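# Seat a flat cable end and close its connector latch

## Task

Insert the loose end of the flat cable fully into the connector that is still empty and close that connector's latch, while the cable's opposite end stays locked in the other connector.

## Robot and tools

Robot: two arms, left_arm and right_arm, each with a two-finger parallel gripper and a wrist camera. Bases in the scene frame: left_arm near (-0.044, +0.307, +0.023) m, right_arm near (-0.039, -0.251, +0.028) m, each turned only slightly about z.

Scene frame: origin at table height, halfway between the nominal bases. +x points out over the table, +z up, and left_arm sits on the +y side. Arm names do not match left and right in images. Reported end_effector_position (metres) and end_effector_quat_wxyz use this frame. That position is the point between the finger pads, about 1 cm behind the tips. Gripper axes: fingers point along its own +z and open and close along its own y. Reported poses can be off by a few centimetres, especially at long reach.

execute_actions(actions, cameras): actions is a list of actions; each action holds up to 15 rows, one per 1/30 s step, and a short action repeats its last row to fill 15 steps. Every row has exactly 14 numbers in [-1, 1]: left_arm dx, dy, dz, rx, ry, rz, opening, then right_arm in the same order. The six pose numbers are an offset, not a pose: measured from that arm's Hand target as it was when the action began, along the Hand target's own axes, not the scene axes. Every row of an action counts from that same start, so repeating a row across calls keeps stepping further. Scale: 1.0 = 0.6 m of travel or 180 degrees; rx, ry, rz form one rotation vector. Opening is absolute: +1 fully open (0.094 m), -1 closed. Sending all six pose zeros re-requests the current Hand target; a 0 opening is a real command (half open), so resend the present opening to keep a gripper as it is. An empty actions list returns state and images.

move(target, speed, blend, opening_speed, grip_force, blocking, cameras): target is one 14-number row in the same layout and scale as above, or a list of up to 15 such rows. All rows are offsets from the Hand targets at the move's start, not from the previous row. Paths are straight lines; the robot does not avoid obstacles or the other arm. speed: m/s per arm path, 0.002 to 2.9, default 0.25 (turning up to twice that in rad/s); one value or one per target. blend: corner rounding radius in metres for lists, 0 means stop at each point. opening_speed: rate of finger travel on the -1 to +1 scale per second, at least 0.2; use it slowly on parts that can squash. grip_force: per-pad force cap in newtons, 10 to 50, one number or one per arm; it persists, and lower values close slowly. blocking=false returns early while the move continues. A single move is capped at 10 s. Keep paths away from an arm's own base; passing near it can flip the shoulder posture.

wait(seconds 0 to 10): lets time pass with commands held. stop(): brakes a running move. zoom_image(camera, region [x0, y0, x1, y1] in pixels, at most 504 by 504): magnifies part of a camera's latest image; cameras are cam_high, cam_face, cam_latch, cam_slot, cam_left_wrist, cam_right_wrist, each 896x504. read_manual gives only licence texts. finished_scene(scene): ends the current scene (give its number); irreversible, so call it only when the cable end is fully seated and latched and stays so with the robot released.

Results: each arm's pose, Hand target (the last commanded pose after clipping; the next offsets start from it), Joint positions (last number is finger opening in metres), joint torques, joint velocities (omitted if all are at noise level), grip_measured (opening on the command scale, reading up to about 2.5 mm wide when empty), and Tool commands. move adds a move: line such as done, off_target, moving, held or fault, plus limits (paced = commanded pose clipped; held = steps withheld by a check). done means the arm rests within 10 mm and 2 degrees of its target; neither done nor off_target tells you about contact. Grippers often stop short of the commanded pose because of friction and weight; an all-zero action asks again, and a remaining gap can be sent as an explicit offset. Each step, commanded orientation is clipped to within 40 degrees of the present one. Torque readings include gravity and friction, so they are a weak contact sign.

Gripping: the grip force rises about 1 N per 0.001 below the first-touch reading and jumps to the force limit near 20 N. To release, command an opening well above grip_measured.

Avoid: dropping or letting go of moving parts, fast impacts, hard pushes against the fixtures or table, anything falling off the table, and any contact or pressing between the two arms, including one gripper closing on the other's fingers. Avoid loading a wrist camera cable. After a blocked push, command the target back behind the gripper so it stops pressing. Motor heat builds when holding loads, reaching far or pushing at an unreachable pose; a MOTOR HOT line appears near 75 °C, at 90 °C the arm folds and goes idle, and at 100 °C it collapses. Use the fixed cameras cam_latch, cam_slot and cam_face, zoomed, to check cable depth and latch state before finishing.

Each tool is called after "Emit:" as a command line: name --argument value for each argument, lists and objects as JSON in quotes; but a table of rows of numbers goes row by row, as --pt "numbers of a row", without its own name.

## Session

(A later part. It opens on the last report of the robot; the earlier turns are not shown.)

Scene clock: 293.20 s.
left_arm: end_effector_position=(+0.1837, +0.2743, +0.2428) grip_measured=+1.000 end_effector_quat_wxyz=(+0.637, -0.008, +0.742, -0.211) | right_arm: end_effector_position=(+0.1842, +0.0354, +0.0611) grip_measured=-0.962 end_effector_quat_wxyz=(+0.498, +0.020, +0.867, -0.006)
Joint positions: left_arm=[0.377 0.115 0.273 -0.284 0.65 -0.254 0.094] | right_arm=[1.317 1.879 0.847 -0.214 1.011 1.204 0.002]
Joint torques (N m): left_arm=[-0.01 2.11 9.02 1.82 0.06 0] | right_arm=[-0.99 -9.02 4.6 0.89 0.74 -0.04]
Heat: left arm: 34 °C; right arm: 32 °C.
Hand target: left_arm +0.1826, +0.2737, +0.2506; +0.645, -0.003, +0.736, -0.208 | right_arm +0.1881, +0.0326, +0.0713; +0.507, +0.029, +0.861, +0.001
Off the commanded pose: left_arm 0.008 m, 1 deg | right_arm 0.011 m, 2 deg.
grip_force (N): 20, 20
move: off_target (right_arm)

Emit:
move --target '[0,0,0,0,0,0,1,0,0,0,0,0,-0.0038,-1]' --speed 0.01 --cameras '["cam_slot","cam_latch"]'

Emit:
zoom_image --camera "cam_slot" --region '[445, 295, 495, 335]'

Emit:
zoom_image --camera "cam_slot" --region '[490, 265, 540, 305]'

Emit:
zoom_image --camera "cam_latch" --region '[390, 350, 430, 390]'

Scene clock: 295.27 s.
left_arm: end_effector_position=(+0.1837, +0.2743, +0.2428) grip_measured=+1.000 end_effector_quat_wxyz=(+0.637, -0.008, +0.742, -0.211) | right_arm: end_effector_position=(+0.1842, +0.0354, +0.0610) grip_measured=-0.962 end_effector_quat_wxyz=(+0.498, +0.014, +0.867, -0.009)
Joint positions: left_arm=[0.377 0.115 0.273 -0.284 0.65 -0.254 0.094] | right_arm=[1.317 1.879 0.847 -0.214 1.01 1.192 0.002]
Joint torques (N m): left_arm=[-0.02 2.1 8.99 1.83 0.06 0.01] | right_arm=[-0.94 -9.05 4.62 0.89 0.74 -0.05]
Heat: left arm: 34 °C; right arm: 32 °C.
Hand target: left_arm +0.1826, +0.2737, +0.2506; +0.645, -0.003, +0.736, -0.208 | right_arm +0.1881, +0.0326, +0.0712; +0.507, +0.024, +0.862, -0.003
Off the commanded pose: left_arm 0.008 m, 1 deg | right_arm 0.011 m, 2 deg.
grip_force (N): 20, 20
move: off_target (right_arm)
Images, in order (width x height): cam_latch 896x504, cam_slot 896x504.

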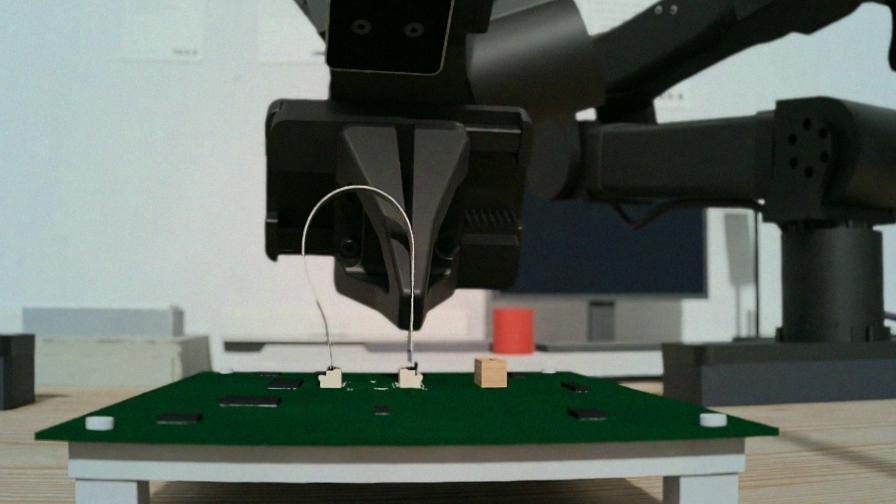

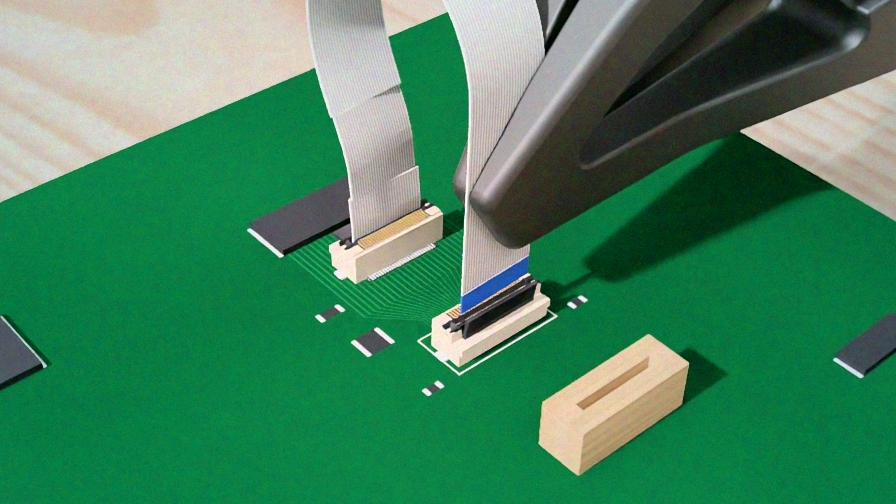

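Scaled by 10.080 from the camera's 896x504 image, which has a finer 1280x720 frame.

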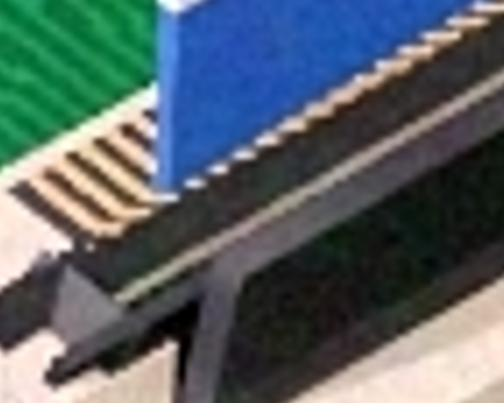

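Scaled by 10.080 from the camera's 896x504 image, which has a finer 1280x720 frame.

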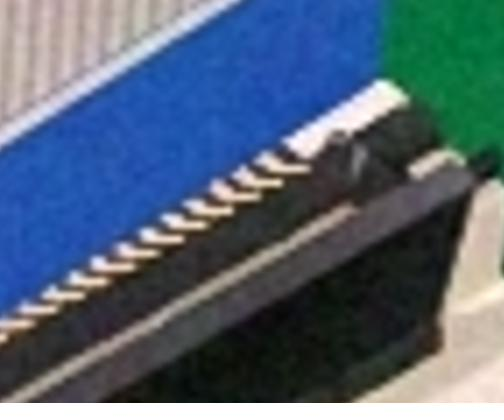

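Scaled by 12.600 from the camera's 896x504 image, which has a finer 1280x720 frame.

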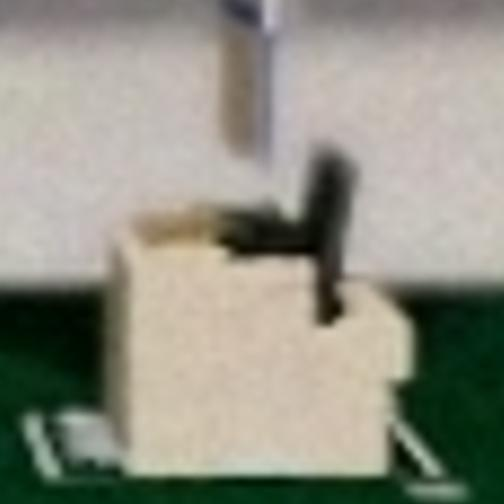

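Emit:
move --target '[0,0,0,0,0,0,1,0,0,0,0,0,0.0165,-1]' --speed 0.01

Scene clock: 301.70 s.
left_arm: end_effector_position=(+0.1837, +0.2743, +0.2428) grip_measured=+1.000 end_effector_quat_wxyz=(+0.637, -0.008, +0.742, -0.211) | right_arm: end_effector_position=(+0.1842, +0.0354, +0.0610) grip_measured=-0.962 end_effector_quat_wxyz=(+0.498, +0.029, +0.867, +0.000)
Joint positions: left_arm=[0.377 0.115 0.273 -0.284 0.65 -0.254 0.094] | right_arm=[1.317 1.879 0.847 -0.214 1.01 1.227 0.002]
Joint torques (N m): left_arm=[0.05 2.14 9.03 1.84 0.07 0] | right_arm=[-0.88 -9.09 4.6 0.89 0.73 0.09]
Heat: left arm: 34 °C; right arm: 33 °C.
Hand target: left_arm +0.1826, +0.2737, +0.2506; +0.645, -0.003, +0.736, -0.208 | right_arm +0.1881, +0.0326, +0.0712; +0.507, +0.047, +0.861, +0.011
Off the commanded pose: left_arm 0.008 m, 1 deg | right_arm 0.011 m, 3 deg.
grip_force (N): 20, 20
move: off_target (right_arm)

Emit:
move --target '[0,0,0,0,0,0,1,0,0,0,0,0,0.005,-1]' --speed 0.01 --cameras '["cam_slot","cam_latch"]'

Emit:
zoom_image --camera "cam_slot" --region '[445, 265, 545, 335]'

Emit:
zoom_image --camera "cam_latch" --region '[390, 350, 430, 390]'

Scene clock: 303.57 s.
left_arm: end_effector_position=(+0.1837, +0.2743, +0.2428) grip_measured=+1.000 end_effector_quat_wxyz=(+0.637, -0.008, +0.742, -0.211) | right_arm: end_effector_position=(+0.1842, +0.0354, +0.0610) grip_measured=-0.962 end_effector_quat_wxyz=(+0.498, +0.036, +0.866, +0.004)
Joint positions: left_arm=[0.377 0.115 0.273 -0.284 0.65 -0.254 0.094] | right_arm=[1.317 1.879 0.847 -0.214 1.01 1.242 0.002]
Joint torques (N m): left_arm=[-0.02 2.1 8.96 1.82 0.08 0] | right_arm=[-0.99 -9.05 4.63 0.89 0.74 0.1]
Heat: left arm: 34 °C; right arm: 33 °C.
Hand target: left_arm +0.1826, +0.2737, +0.2506; +0.645, -0.003, +0.736, -0.208 | right_arm +0.1881, +0.0326, +0.0712; +0.507, +0.053, +0.860, +0.014
Off the commanded pose: left_arm 0.008 m, 1 deg | right_arm 0.011 m, 3 deg.
grip_force (N): 20, 20
move: off_target (right_arm)
Images, in order (width x height): cam_latch 896x504, cam_slot 896x504.

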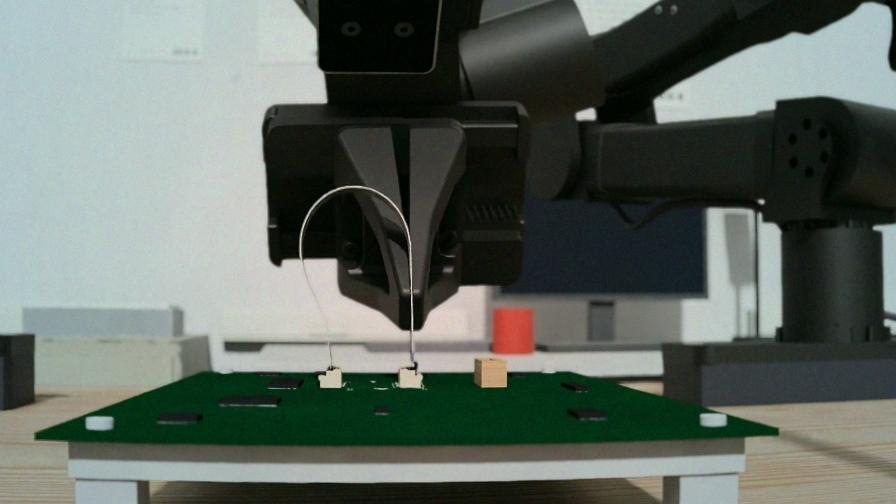

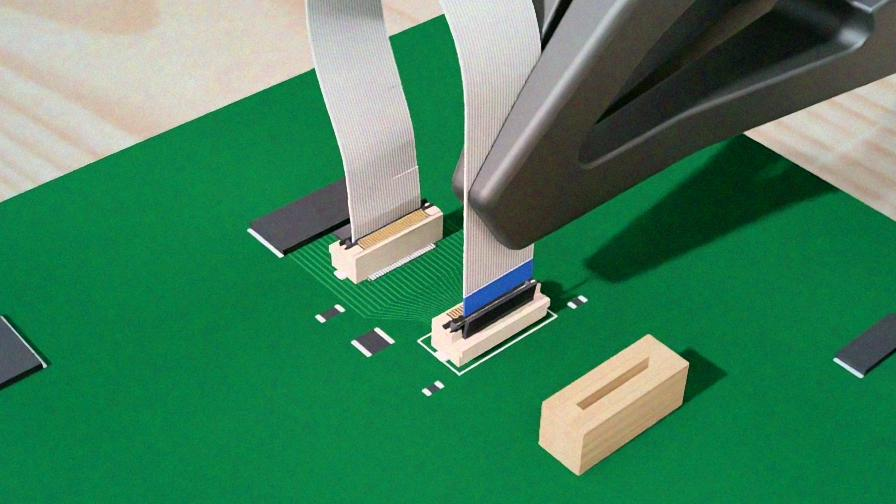

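Scaled by 5.040 from the camera's 896x504 image, which has a finer 1280x720 frame.

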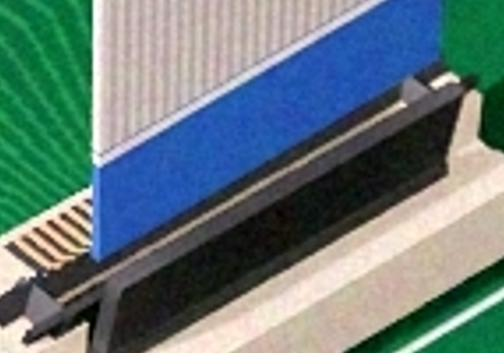

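Scaled by 12.600 from the camera's 896x504 image, which has a finer 1280x720 frame.

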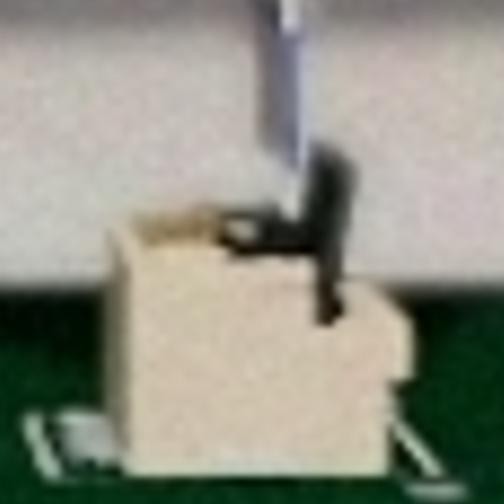

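Emit:
move --target '[0,0,0,0,0,0,1,0.00095,-0.00172,0.00028,0.00047,0.00013,-0.00082,-1]' --speed 0.01

Emit:
move --target '[0,0,0,0,0,0,1,0.00048,-0.00086,0.00014,0.00023,0.00006,-0.00041,-1]' --speed 0.01

Scene clock: 306.77 s.
left_arm: end_effector_position=(+0.1837, +0.2743, +0.2428) grip_measured=+1.000 end_effector_quat_wxyz=(+0.637, -0.008, +0.742, -0.211) | right_arm: end_effector_position=(+0.1842, +0.0355, +0.0610) grip_measured=-0.962 end_effector_quat_wxyz=(+0.498, +0.037, +0.866, +0.004)
Joint positions: left_arm=[0.377 0.115 0.273 -0.284 0.65 -0.254 0.094] | right_arm=[1.317 1.879 0.847 -0.214 1.01 1.243 0.002]
Joint torques (N m): left_arm=[-0.02 2.09 9.03 1.84 0.07 0] | right_arm=[-1.02 -9.09 4.4 0.89 0.74 0.1]
Heat: left arm: 34 °C; right arm: 33 °C.
Hand target: left_arm +0.1826, +0.2737, +0.2506; +0.645, -0.003, +0.736, -0.208 | right_arm +0.1879, +0.0317, +0.0706; +0.507, +0.053, +0.860, +0.013
Off the commanded pose: left_arm 0.008 m, 1 deg | right_arm 0.011 m, 2 deg.
grip_force (N): 20, 20
move: off_target (right_arm)

Scene clock: 307.47 s.
left_arm: end_effector_position=(+0.1837, +0.2743, +0.2428) grip_measured=+1.000 end_effector_quat_wxyz=(+0.637, -0.008, +0.742, -0.211) | right_arm: end_effector_position=(+0.1842, +0.0355, +0.0610) grip_measured=-0.962 end_effector_quat_wxyz=(+0.498, +0.037, +0.866, +0.004)
Joint positions: left_arm=[0.377 0.115 0.273 -0.284 0.65 -0.254 0.094] | right_arm=[1.317 1.879 0.847 -0.214 1.01 1.243 0.002]
Joint torques (N m): left_arm=[0.02 2.11 9.03 1.83 0.06 0] | right_arm=[-0.99 -9.07 4.25 0.89 0.74 0.1]
Heat: left arm: 34 °C; right arm: 33 °C.
Hand target: left_arm +0.1826, +0.2737, +0.2506; +0.645, -0.003, +0.736, -0.208 | right_arm +0.1878, +0.0312, +0.0703; +0.507, +0.052, +0.861, +0.013
Off the commanded pose: left_arm 0.008 m, 1 deg | right_arm 0.011 m, 2 deg.
grip_force (N): 20, 20
move: off_target (right_arm)

Emit:
move --target '[0,0,0,0,0,0,1,0.00032,-0.00057,0.00009,0.00016,0.00004,-0.00027,-1]' --speed 0.01

Scene clock: 309.60 s.
left_arm: end_effector_position=(+0.1837, +0.2743, +0.2428) grip_measured=+1.000 end_effector_quat_wxyz=(+0.637, -0.008, +0.742, -0.211) | right_arm: end_effector_position=(+0.1838, +0.0338, +0.0599) grip_measured=-0.962 end_effector_quat_wxyz=(+0.498, +0.036, +0.867, +0.002)
Joint positions: left_arm=[0.377 0.115 0.273 -0.284 0.65 -0.254 0.094] | right_arm=[1.317 1.879 0.842 -0.213 1.01 1.243 0.002]
Joint torques (N m): left_arm=[-0.03 2.1 9.01 1.82 0.06 0.01] | right_arm=[-0.99 -9.09 4.53 0.86 0.73 0.09]
Heat: left arm: 34 °C; right arm: 33 °C.
Hand target: left_arm +0.1826, +0.2737, +0.2506; +0.645, -0.003, +0.736, -0.208 | right_arm +0.1877, +0.0308, +0.0700; +0.506, +0.052, +0.861, +0.012
Off the commanded pose: left_arm 0.008 m, 1 deg | right_arm 0.011 m, 3 deg.
grip_force (N): 20, 20
move: off_target (right_arm)

Emit:
move --target '[0,0,0,0,0,0,1,-0.00014,0.00066,0.00003,-0.00039,-0.00011,0.00068,-1]' --speed 0.01 --cameras '["cam_slot","cam_latch","cam_face"]'

Emit:
zoom_image --camera "cam_slot" --region '[445, 265, 545, 335]'

Emit:
zoom_image --camera "cam_latch" --region '[390, 350, 430, 390]'

Emit:
zoom_image --camera "cam_face" --region '[405, 215, 515, 285]'

Scene clock: 311.37 s.
left_arm: end_effector_position=(+0.1837, +0.2743, +0.2428) grip_measured=+1.000 end_effector_quat_wxyz=(+0.637, -0.008, +0.742, -0.211) | right_arm: end_effector_position=(+0.1838, +0.0341, +0.0599) grip_measured=-0.962 end_effector_quat_wxyz=(+0.498, +0.036, +0.867, +0.003)
Joint positions: left_arm=[0.377 0.115 0.273 -0.284 0.65 -0.254 0.094] | right_arm=[1.317 1.879 0.842 -0.211 1.01 1.243 0.002]
Joint torques (N m): left_arm=[0.01 2.14 9.02 1.81 0.07 -0.01] | right_arm=[-0.94 -9.06 4.55 0.88 0.74 0.09]
Heat: left arm: 34 °C; right arm: 33 °C.
Hand target: left_arm +0.1826, +0.2737, +0.2506; +0.645, -0.003, +0.736, -0.208 | right_arm +0.1878, +0.0312, +0.0701; +0.507, +0.052, +0.860, +0.013
Off the commanded pose: left_arm 0.008 m, 1 deg | right_arm 0.011 m, 3 deg.
grip_force (N): 20, 20
move: off_target (right_arm)
Images, in order (width x height): cam_face 896x504, cam_latch 896x504, cam_slot 896x504.

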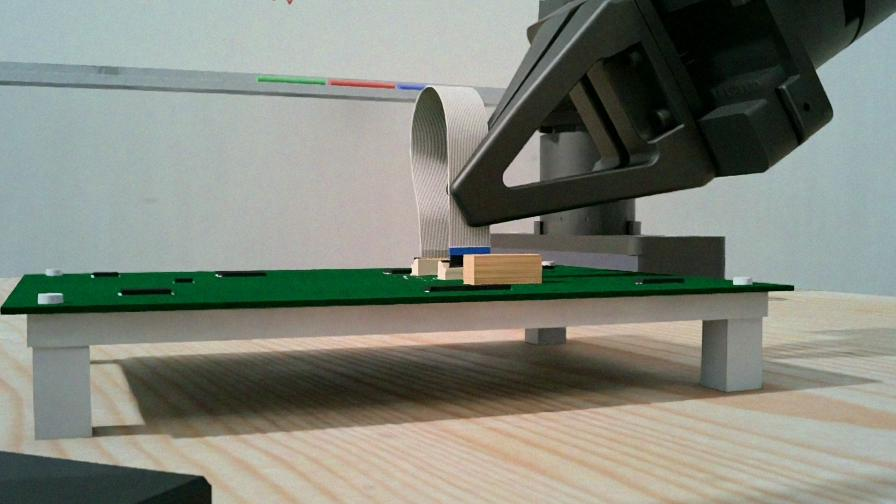

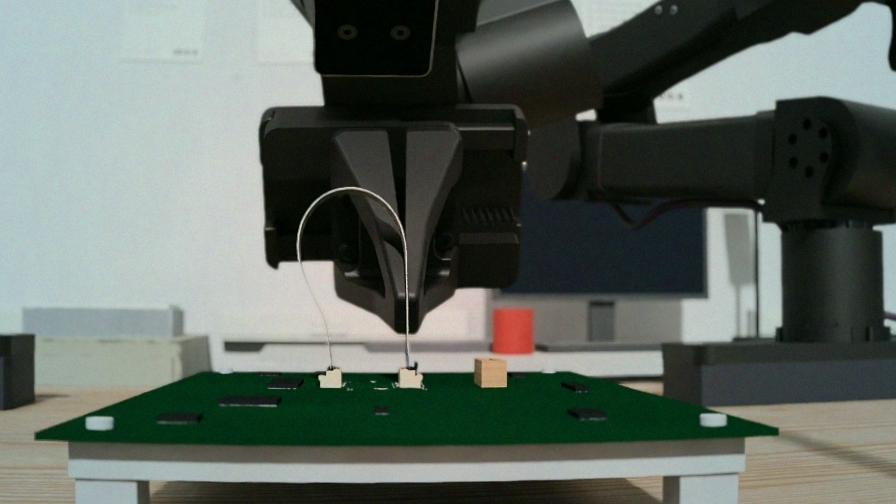

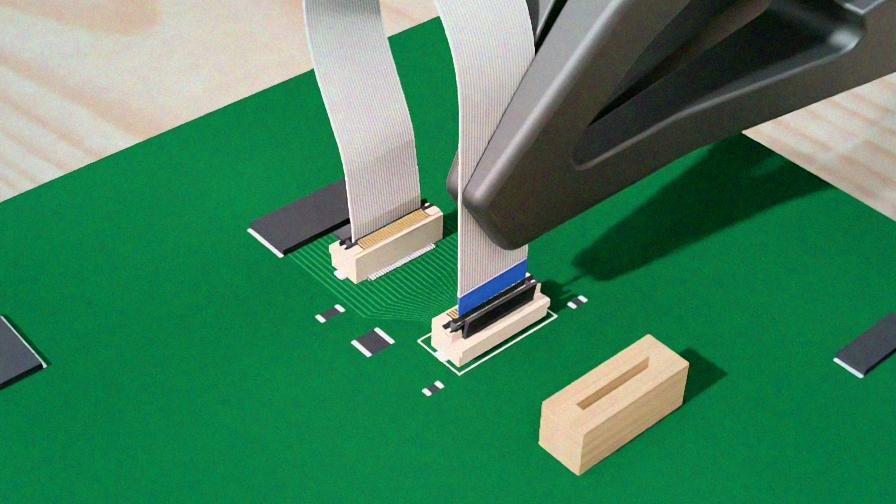

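Scaled by 5.040 from the camera's 896x504 image, which has a finer 1280x720 frame.

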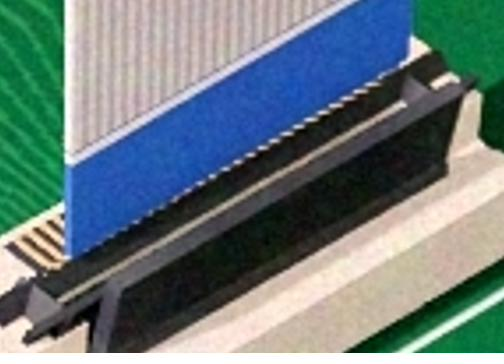

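Scaled by 12.600 from the camera's 896x504 image, which has a finer 1280x720 frame.

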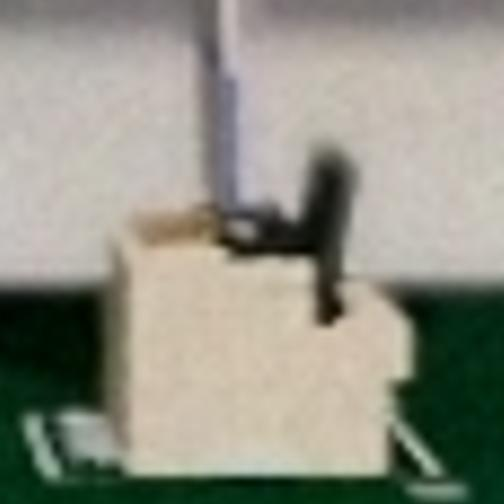

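Scaled by 4.582 from the camera's 896x504 image, which has a finer 1280x720 frame.

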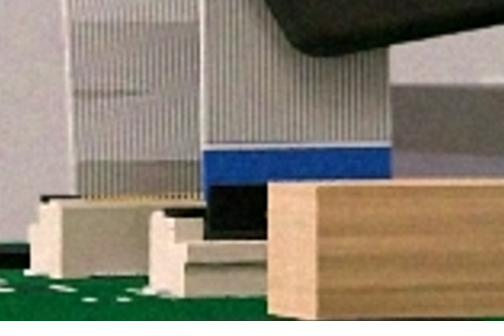

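Emit:
move --target '[0,0,0,0,0,0,1,0.0215,-0.0089,0.011,0.0075,0.002,-0.01315,-1]' --speed 0.01

Scene clock: 315.43 s.
left_arm: end_effector_position=(+0.1837, +0.2743, +0.2428) grip_measured=+1.000 end_effector_quat_wxyz=(+0.637, -0.008, +0.742, -0.211) | right_arm: end_effector_position=(+0.1839, +0.0344, +0.0601) grip_measured=-0.962 end_effector_quat_wxyz=(+0.498, +0.036, +0.866, +0.004)
Joint positions: left_arm=[0.377 0.115 0.273 -0.284 0.65 -0.254 0.094] | right_arm=[1.317 1.879 0.842 -0.209 1.01 1.243 0.002]
Joint torques (N m): left_arm=[-0.01 2.09 9.02 1.82 0.05 0.02] | right_arm=[-0.98 -5.5 4.4 0.9 0.74 0.07]
Heat: left arm: 34 °C; right arm: 33 °C.
Hand target: left_arm +0.1826, +0.2737, +0.2506; +0.645, -0.003, +0.736, -0.208 | right_arm +0.1870, +0.0270, +0.0553; +0.503, +0.041, +0.863, -0.007
Off the commanded pose: left_arm 0.008 m, 1 deg | right_arm 0.009 m, 2 deg.
grip_force (N): 20, 20
move: done

Emit:
move --target '[0,0,0,0,0,0,1,-0.00042,-0.0005,0.00071,0.00041,-0.00001,0.00024,-1]' --speed 0.01

Scene clock: 317.40 s.
left_arm: end_effector_position=(+0.1837, +0.2743, +0.2428) grip_measured=+1.000 end_effector_quat_wxyz=(+0.637, -0.008, +0.742, -0.211) | right_arm: end_effector_position=(+0.1847, +0.0339, +0.0601) grip_measured=-0.962 end_effector_quat_wxyz=(+0.498, +0.038, +0.866, +0.003)
Joint positions: left_arm=[0.377 0.115 0.273 -0.284 0.65 -0.254 0.094] | right_arm=[1.315 1.879 0.842 -0.209 1.01 1.243 0.002]
Joint torques (N m): left_arm=[0.02 2.18 9.02 1.83 0.06 -0.01] | right_arm=[-0.87 -5.53 4.38 0.89 0.75 0.07]
Heat: left arm: 34 °C; right arm: 33 °C.
Hand target: left_arm +0.1826, +0.2737, +0.2506; +0.645, -0.003, +0.736, -0.208 | right_arm +0.1874, +0.0267, +0.0553; +0.503, +0.041, +0.863, -0.008
Off the commanded pose: left_arm 0.008 m, 1 deg | right_arm 0.009 m, 2 deg.
grip_force (N): 20, 20
move: done

Emit:
move --target '[0,0,0,0,0,0,1,0.00191,0.00045,0,-0.00048,0.00201,-0.0070,-1]' --speed 0.01 --cameras '["cam_slot","cam_latch","cam_face"]'

Emit:
zoom_image --camera "cam_slot" --region '[445, 265, 545, 335]'

Emit:
zoom_image --camera "cam_latch" --region '[390, 350, 430, 390]'

Emit:
zoom_image --camera "cam_face" --region '[405, 215, 515, 285]'

Scene clock: 320.23 s.
left_arm: end_effector_position=(+0.1837, +0.2743, +0.2428) grip_measured=+1.000 end_effector_quat_wxyz=(+0.637, -0.008, +0.742, -0.211) | right_arm: end_effector_position=(+0.1844, +0.0341, +0.0596) grip_measured=-0.962 end_effector_quat_wxyz=(+0.497, +0.035, +0.867, +0.002)
Joint positions: left_arm=[0.377 0.115 0.273 -0.284 0.65 -0.254 0.094] | right_arm=[1.315 1.879 0.842 -0.209 1.007 1.237 0.002]
Joint torques (N m): left_arm=[0.01 2.14 9.03 1.83 0.06 -0.01] | right_arm=[-0.85 -5.5 4.49 0.88 0.71 -0.06]
Heat: left arm: 34 °C; right arm: 33 °C.
Hand target: left_arm +0.1826, +0.2737, +0.2506; +0.645, -0.003, +0.736, -0.208 | right_arm +0.1869, +0.0271, +0.0543; +0.501, +0.031, +0.865, -0.012
Off the commanded pose: left_arm 0.008 m, 1 deg | right_arm 0.009 m, 2 deg.
grip_force (N): 20, 20
move: done
Images, in order (width x height): cam_face 896x504, cam_latch 896x504, cam_slot 896x504.

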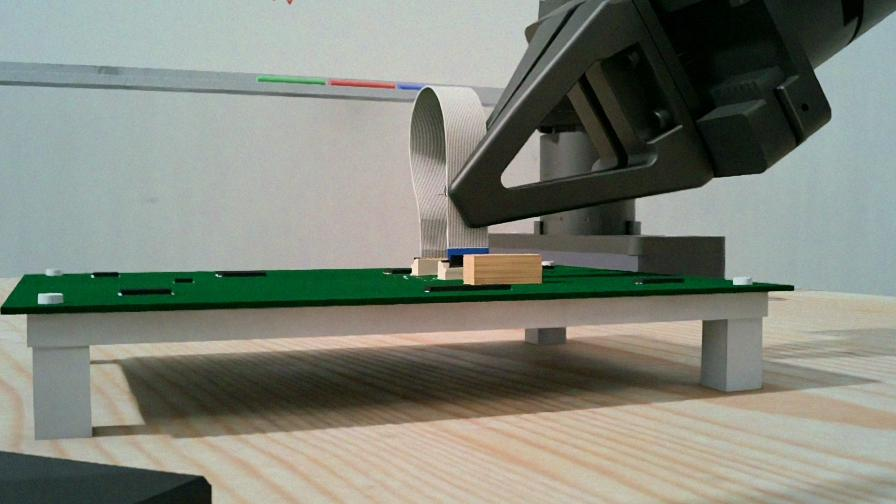

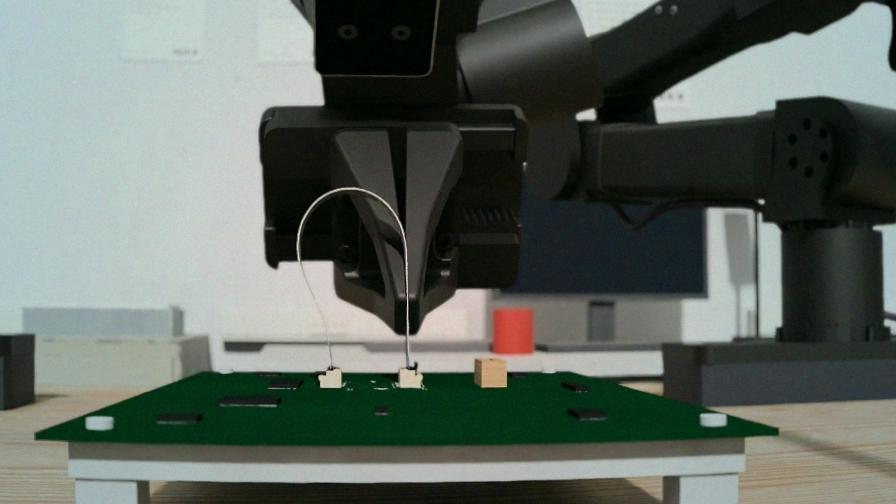

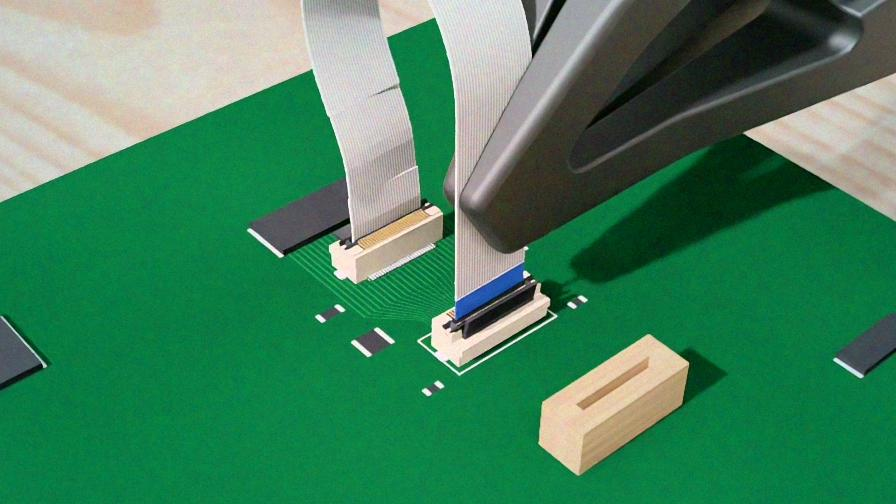

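Scaled by 5.040 from the camera's 896x504 image, which has a finer 1280x720 frame.

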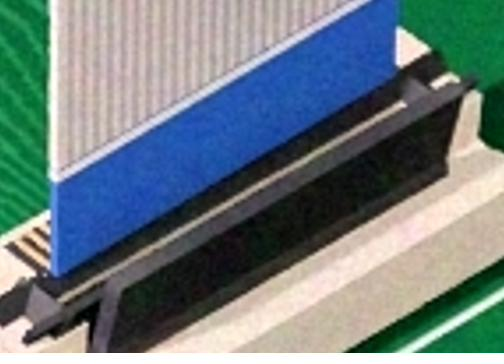

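Scaled by 12.600 from the camera's 896x504 image, which has a finer 1280x720 frame.

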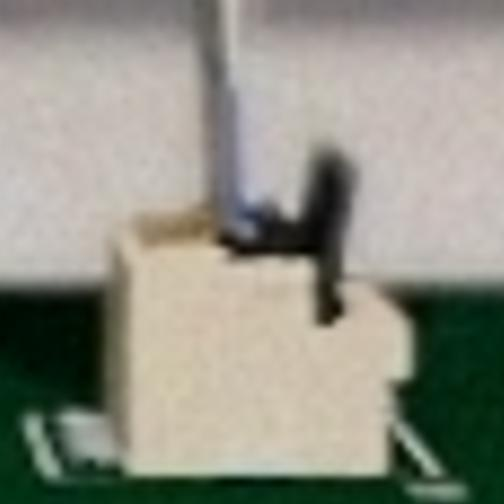

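Scaled by 4.582 from the camera's 896x504 image, which has a finer 1280x720 frame.

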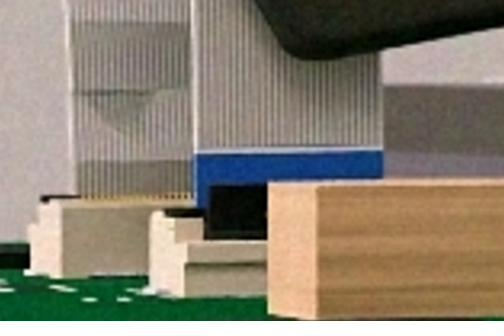

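Emit:
move --target '[0,0,0,0,0,0,1,0.00088,0.00021,0,-0.00022,0.00093,0.00001,-1]' --speed 0.01 --cameras '["cam_slot","cam_latch","cam_face"]'

Emit:
zoom_image --camera "cam_slot" --region '[445, 265, 545, 335]'

Emit:
zoom_image --camera "cam_latch" --region '[390, 350, 430, 390]'

Emit:
zoom_image --camera "cam_face" --region '[405, 215, 515, 285]'

Scene clock: 322.40 s.
left_arm: end_effector_position=(+0.1837, +0.2743, +0.2428) grip_measured=+1.000 end_effector_quat_wxyz=(+0.637, -0.008, +0.742, -0.211) | right_arm: end_effector_position=(+0.1844, +0.0341, +0.0596) grip_measured=-0.962 end_effector_quat_wxyz=(+0.497, +0.034, +0.867, +0.002)
Joint positions: left_arm=[0.377 0.115 0.273 -0.284 0.65 -0.254 0.094] | right_arm=[1.315 1.879 0.842 -0.209 1.007 1.237 0.002]
Joint torques (N m): left_arm=[0.02 2.1 9.03 1.84 0.07 0] | right_arm=[-0.83 -5.49 4.48 0.87 0.68 -0.05]
Heat: left arm: 34 °C; right arm: 33 °C.
Hand target: left_arm +0.1826, +0.2737, +0.2506; +0.645, -0.003, +0.736, -0.208 | right_arm +0.1866, +0.0272, +0.0538; +0.499, +0.031, +0.866, -0.012
Off the commanded pose: left_arm 0.008 m, 1 deg | right_arm 0.009 m, 2 deg.
grip_force (N): 20, 20
move: done
Images, in order (width x height): cam_face 896x504, cam_latch 896x504, cam_slot 896x504.

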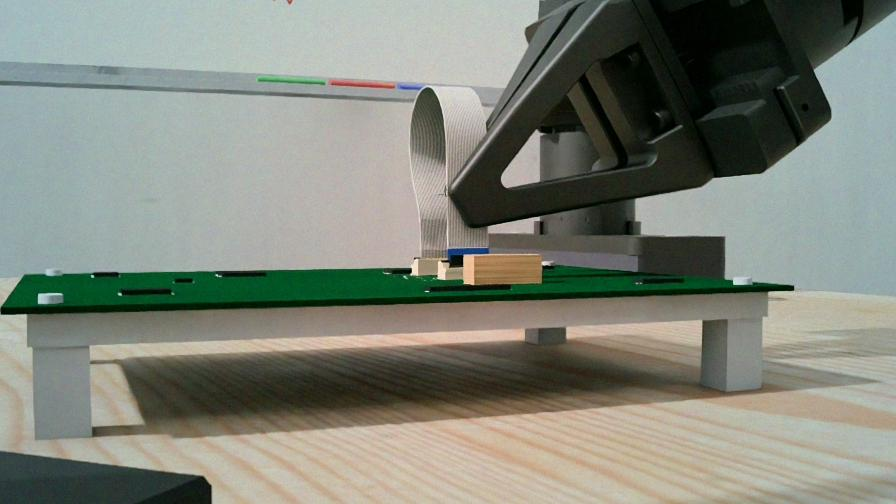

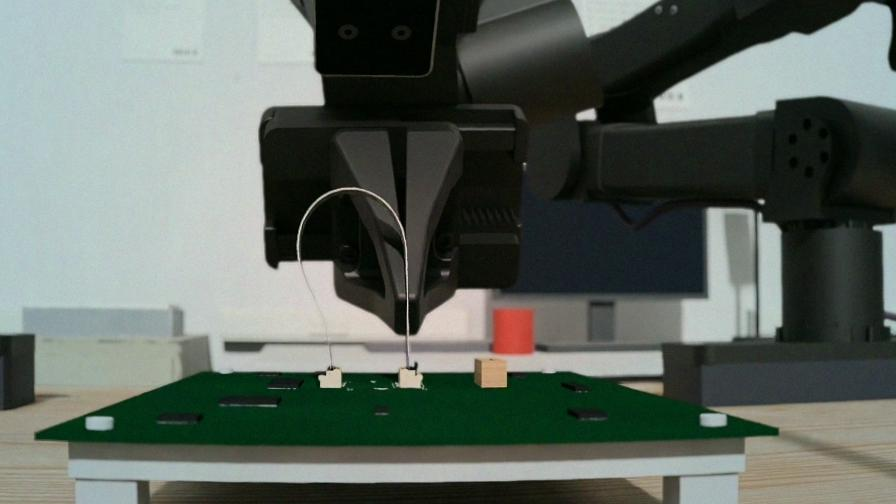

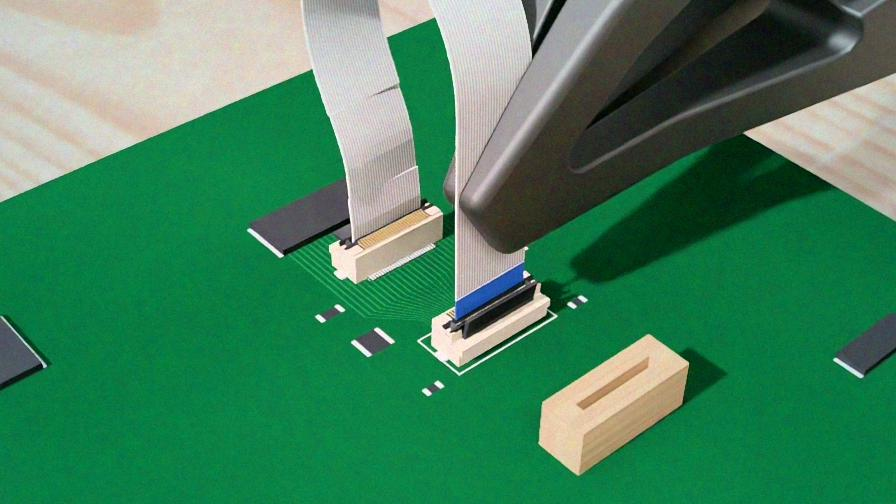

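Scaled by 5.040 from the camera's 896x504 image, which has a finer 1280x720 frame.

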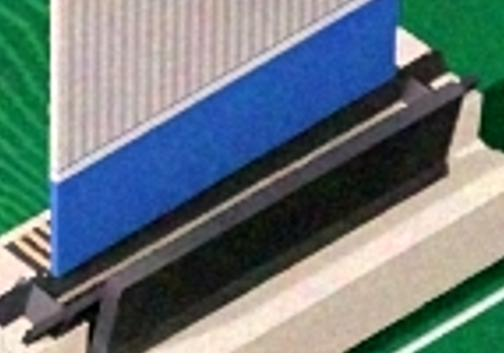

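Scaled by 12.600 from the camera's 896x504 image, which has a finer 1280x720 frame.

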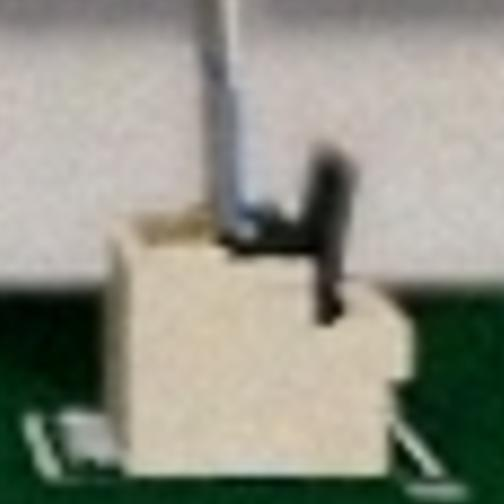

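Scaled by 4.582 from the camera's 896x504 image, which has a finer 1280x720 frame.

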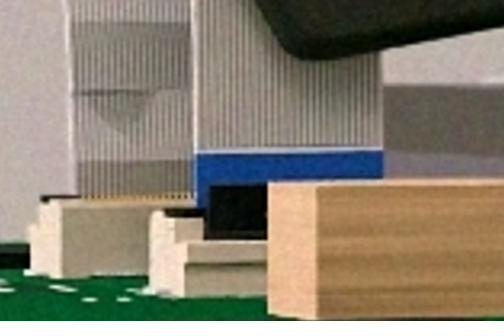

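Emit:
move --target '[0,0,0,0,0,0,1,0.00088,0.00021,0,-0.00022,0.00093,0.00001,-1]' --speed 0.01

Scene clock: 323.43 s.
left_arm: end_effector_position=(+0.1837, +0.2743, +0.2428) grip_measured=+1.000 end_effector_quat_wxyz=(+0.637, -0.008, +0.742, -0.211) | right_arm: end_effector_position=(+0.1844, +0.0341, +0.0596) grip_measured=-0.962 end_effector_quat_wxyz=(+0.497, +0.034, +0.867, +0.002)
Joint positions: left_arm=[0.377 0.115 0.273 -0.284 0.65 -0.254 0.094] | right_arm=[1.315 1.879 0.842 -0.209 1.007 1.237 0.002]
Joint torques (N m): left_arm=[0.05 2.13 8.99 1.82 0.07 0] | right_arm=[-0.87 -5.49 4.41 0.86 0.66 -0.05]
Heat: left arm: 34 °C; right arm: 33 °C.
Hand target: left_arm +0.1826, +0.2737, +0.2506; +0.645, -0.003, +0.736, -0.208 | right_arm +0.1864, +0.0273, +0.0534; +0.498, +0.031, +0.866, -0.012
Off the commanded pose: left_arm 0.008 m, 1 deg | right_arm 0.009 m, 2 deg.
grip_force (N): 20, 20
move: done

Emit:
move --target '[0,0,0,0,0,0,1,0.00088,0.00021,0,-0.00022,0.00093,0.00001,-1]' --speed 0.01

Scene clock: 324.67 s.
left_arm: end_effector_position=(+0.1837, +0.2743, +0.2428) grip_measured=+1.000 end_effector_quat_wxyz=(+0.637, -0.008, +0.742, -0.211) | right_arm: end_effector_position=(+0.1844, +0.0341, +0.0595) grip_measured=-0.962 end_effector_quat_wxyz=(+0.497, +0.034, +0.867, +0.002)
Joint positions: left_arm=[0.377 0.115 0.273 -0.284 0.65 -0.254 0.094] | right_arm=[1.315 1.879 0.842 -0.209 1.007 1.237 0.002]
Joint torques (N m): left_arm=[0.02 2.09 8.98 1.83 0.05 0] | right_arm=[-0.85 -5.52 4.49 0.86 0.62 -0.05]
Heat: left arm: 34 °C; right arm: 33 °C.
Hand target: left_arm +0.1826, +0.2737, +0.2506; +0.645, -0.003, +0.736, -0.208 | right_arm +0.1861, +0.0275, +0.0529; +0.497, +0.031, +0.867, -0.011
Off the commanded pose: left_arm 0.008 m, 1 deg | right_arm 0.010 m, 2 deg.
grip_force (N): 20, 20
move: done

Emit:
move --target '[0,0,0,0,0,0,1,0.00117,0.00028,0,-0.00029,0.00124,0.00001,-1]' --speed 0.01

Scene clock: 325.70 s.
left_arm: end_effector_position=(+0.1837, +0.2743, +0.2428) grip_measured=+1.000 end_effector_quat_wxyz=(+0.637, -0.008, +0.742, -0.211) | right_arm: end_effector_position=(+0.1844, +0.0342, +0.0595) grip_measured=-0.962 end_effector_quat_wxyz=(+0.496, +0.034, +0.867, +0.002)
Joint positions: left_arm=[0.377 0.115 0.273 -0.284 0.65 -0.254 0.094] | right_arm=[1.315 1.879 0.842 -0.209 1.006 1.237 0.002]
Joint torques (N m): left_arm=[-0.02 2.07 9.02 1.84 0.06 0] | right_arm=[-0.85 -5.46 4.49 0.86 0.58 -0.04]
Heat: left arm: 34 °C; right arm: 32 °C.
Hand target: left_arm +0.1826, +0.2737, +0.2506; +0.645, -0.003, +0.736, -0.208 | right_arm +0.1858, +0.0277, +0.0523; +0.495, +0.031, +0.868, -0.011
Off the commanded pose: left_arm 0.008 m, 1 deg | right_arm 0.010 m, 2 deg.
grip_force (N): 20, 20
move: done

Emit:
move --target '[0,0,0,0,0,0,1,0.00059,0.00014,0,-0.00015,0.00062,0.00001,-1]' --speed 0.01 --cameras '["cam_slot","cam_latch","cam_face"]'

Emit:
zoom_image --camera "cam_slot" --region '[445, 265, 545, 335]'

Emit:
zoom_image --camera "cam_latch" --region '[390, 350, 430, 390]'

Emit:
zoom_image --camera "cam_face" --region '[405, 215, 515, 285]'

Scene clock: 327.13 s.
left_arm: end_effector_position=(+0.1837, +0.2743, +0.2428) grip_measured=+1.000 end_effector_quat_wxyz=(+0.637, -0.008, +0.742, -0.211) | right_arm: end_effector_position=(+0.1843, +0.0342, +0.0594) grip_measured=-0.962 end_effector_quat_wxyz=(+0.496, +0.034, +0.868, +0.002)
Joint positions: left_arm=[0.377 0.115 0.273 -0.284 0.65 -0.254 0.094] | right_arm=[1.315 1.879 0.842 -0.209 1.006 1.237 0.002]
Joint torques (N m): left_arm=[0.01 2.09 9.01 1.83 0.06 0] | right_arm=[-0.85 -5.46 4.49 0.85 0.55 -0.03]
Heat: left arm: 34 °C; right arm: 32 °C.
Hand target: left_arm +0.1826, +0.2737, +0.2506; +0.645, -0.003, +0.736, -0.208 | right_arm +0.1856, +0.0278, +0.0520; +0.494, +0.031, +0.869, -0.010
Off the commanded pose: left_arm 0.008 m, 1 deg | right_arm 0.010 m, 2 deg.
grip_force (N): 20, 20
move: done
Images, in order (width x height): cam_face 896x504, cam_latch 896x504, cam_slot 896x504.

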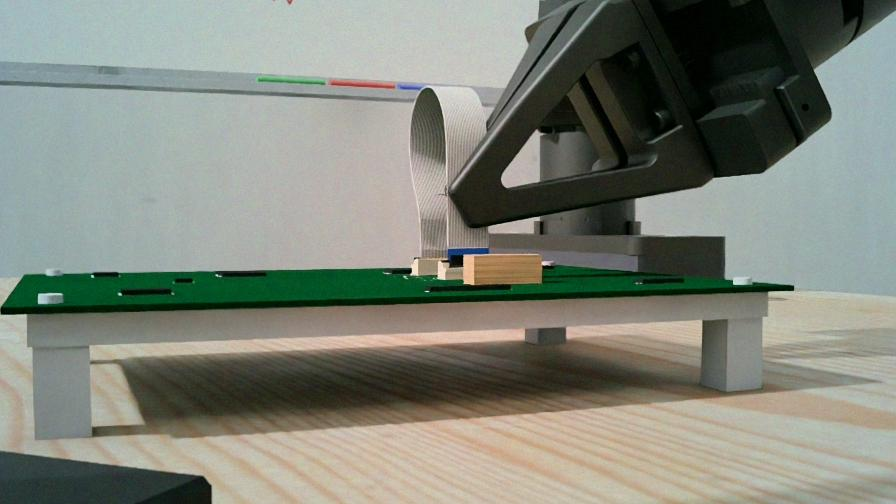

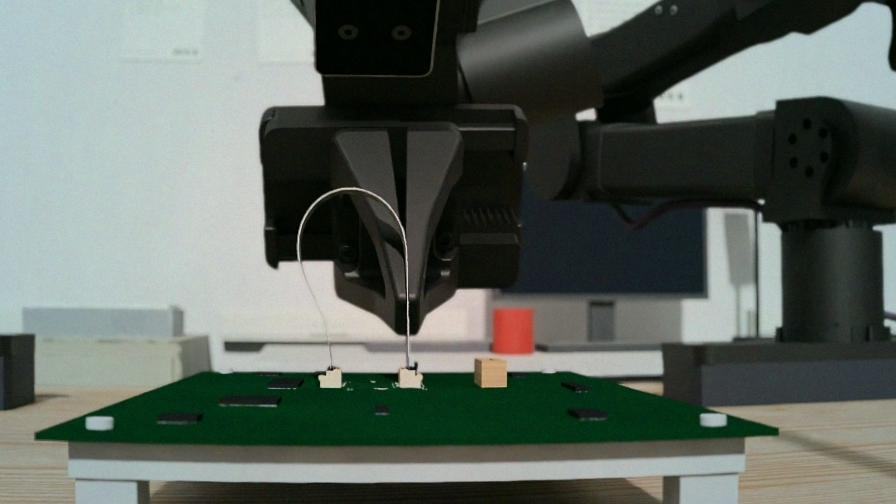

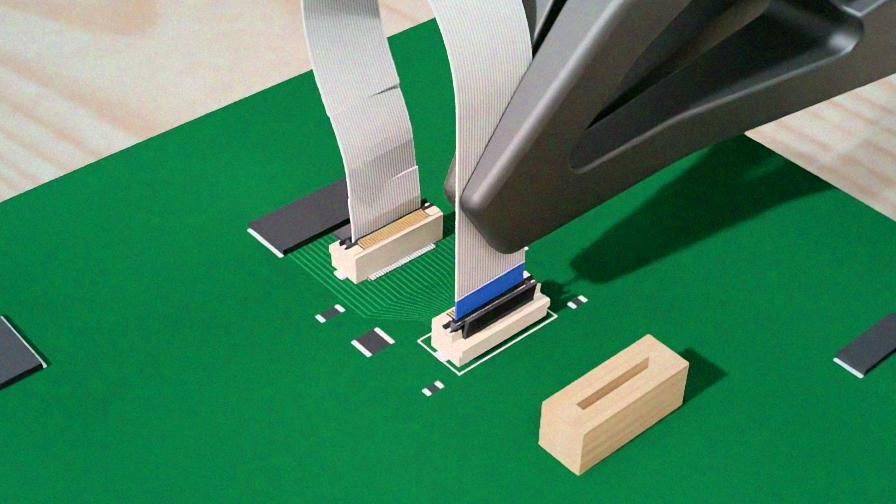

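Scaled by 5.040 from the camera's 896x504 image, which has a finer 1280x720 frame.

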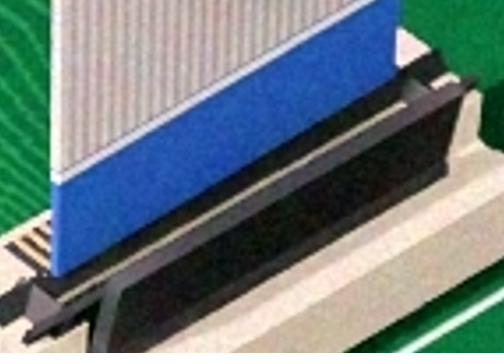

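Scaled by 12.600 from the camera's 896x504 image, which has a finer 1280x720 frame.

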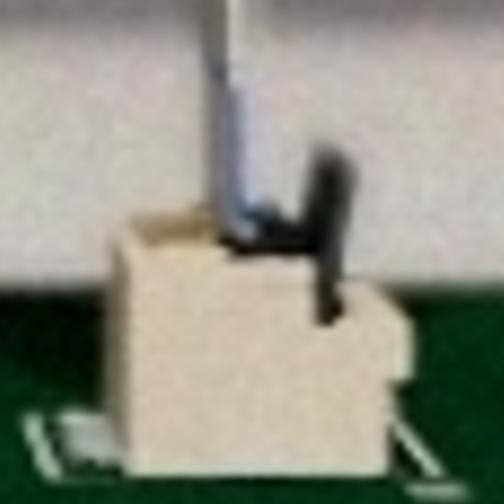

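Scaled by 4.582 from the camera's 896x504 image, which has a finer 1280x720 frame.

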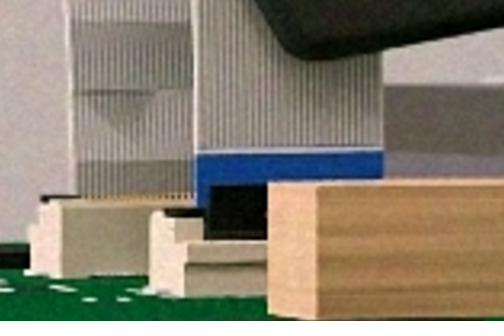

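Emit:
zoom_image --camera "cam_slot" --region '[445, 300, 480, 335]'

Emit:
zoom_image --camera "cam_slot" --region '[505, 265, 540, 300]'

Emit:
zoom_image --camera "cam_face" --region '[430, 240, 470, 280]'

Scaled by 14.400 from the camera's 896x504 image, which has a finer 1280x720 frame.

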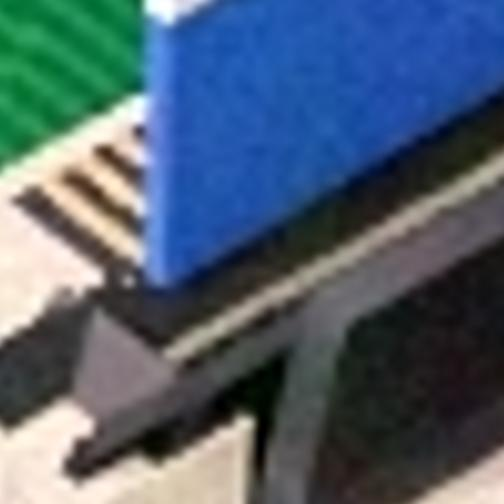

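Scaled by 14.400 from the camera's 896x504 image, which has a finer 1280x720 frame.

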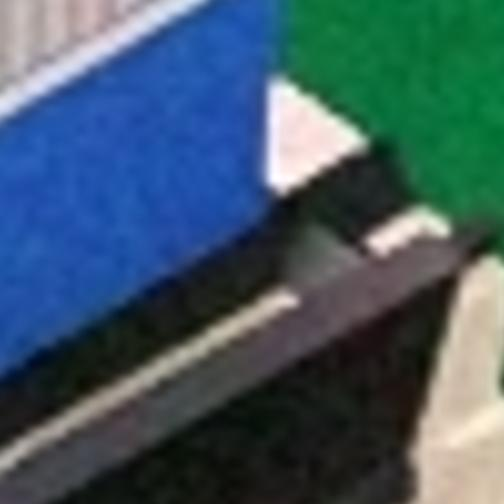

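Scaled by 12.600 from the camera's 896x504 image, which has a finer 1280x720 frame.

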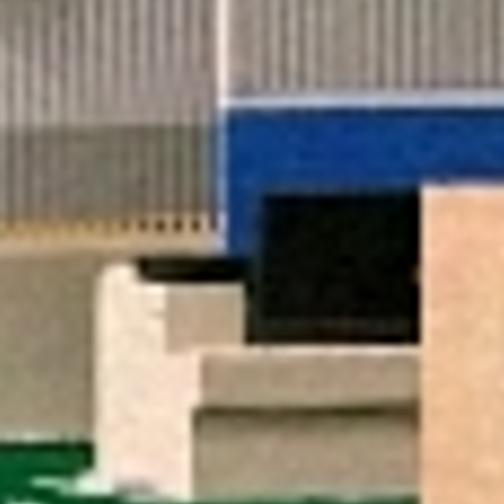

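Emit:
zoom_image --camera "cam_slot" --region '[320, 190, 460, 290]'

Emit:
zoom_image --camera "cam_slot" --region '[425, 260, 565, 360]'

Scaled by 3.600 from the camera's 896x504 image, which has a finer 1280x720 frame.

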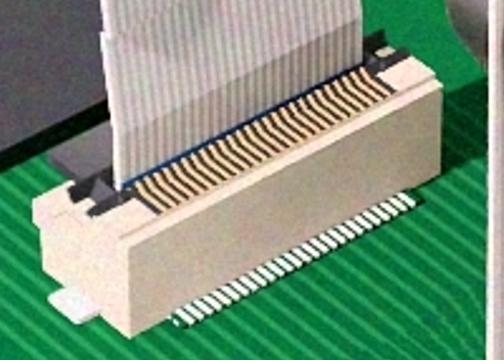

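Scaled by 3.600 from the camera's 896x504 image, which has a finer 1280x720 frame.

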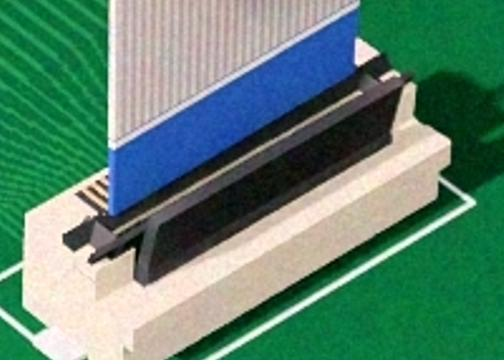

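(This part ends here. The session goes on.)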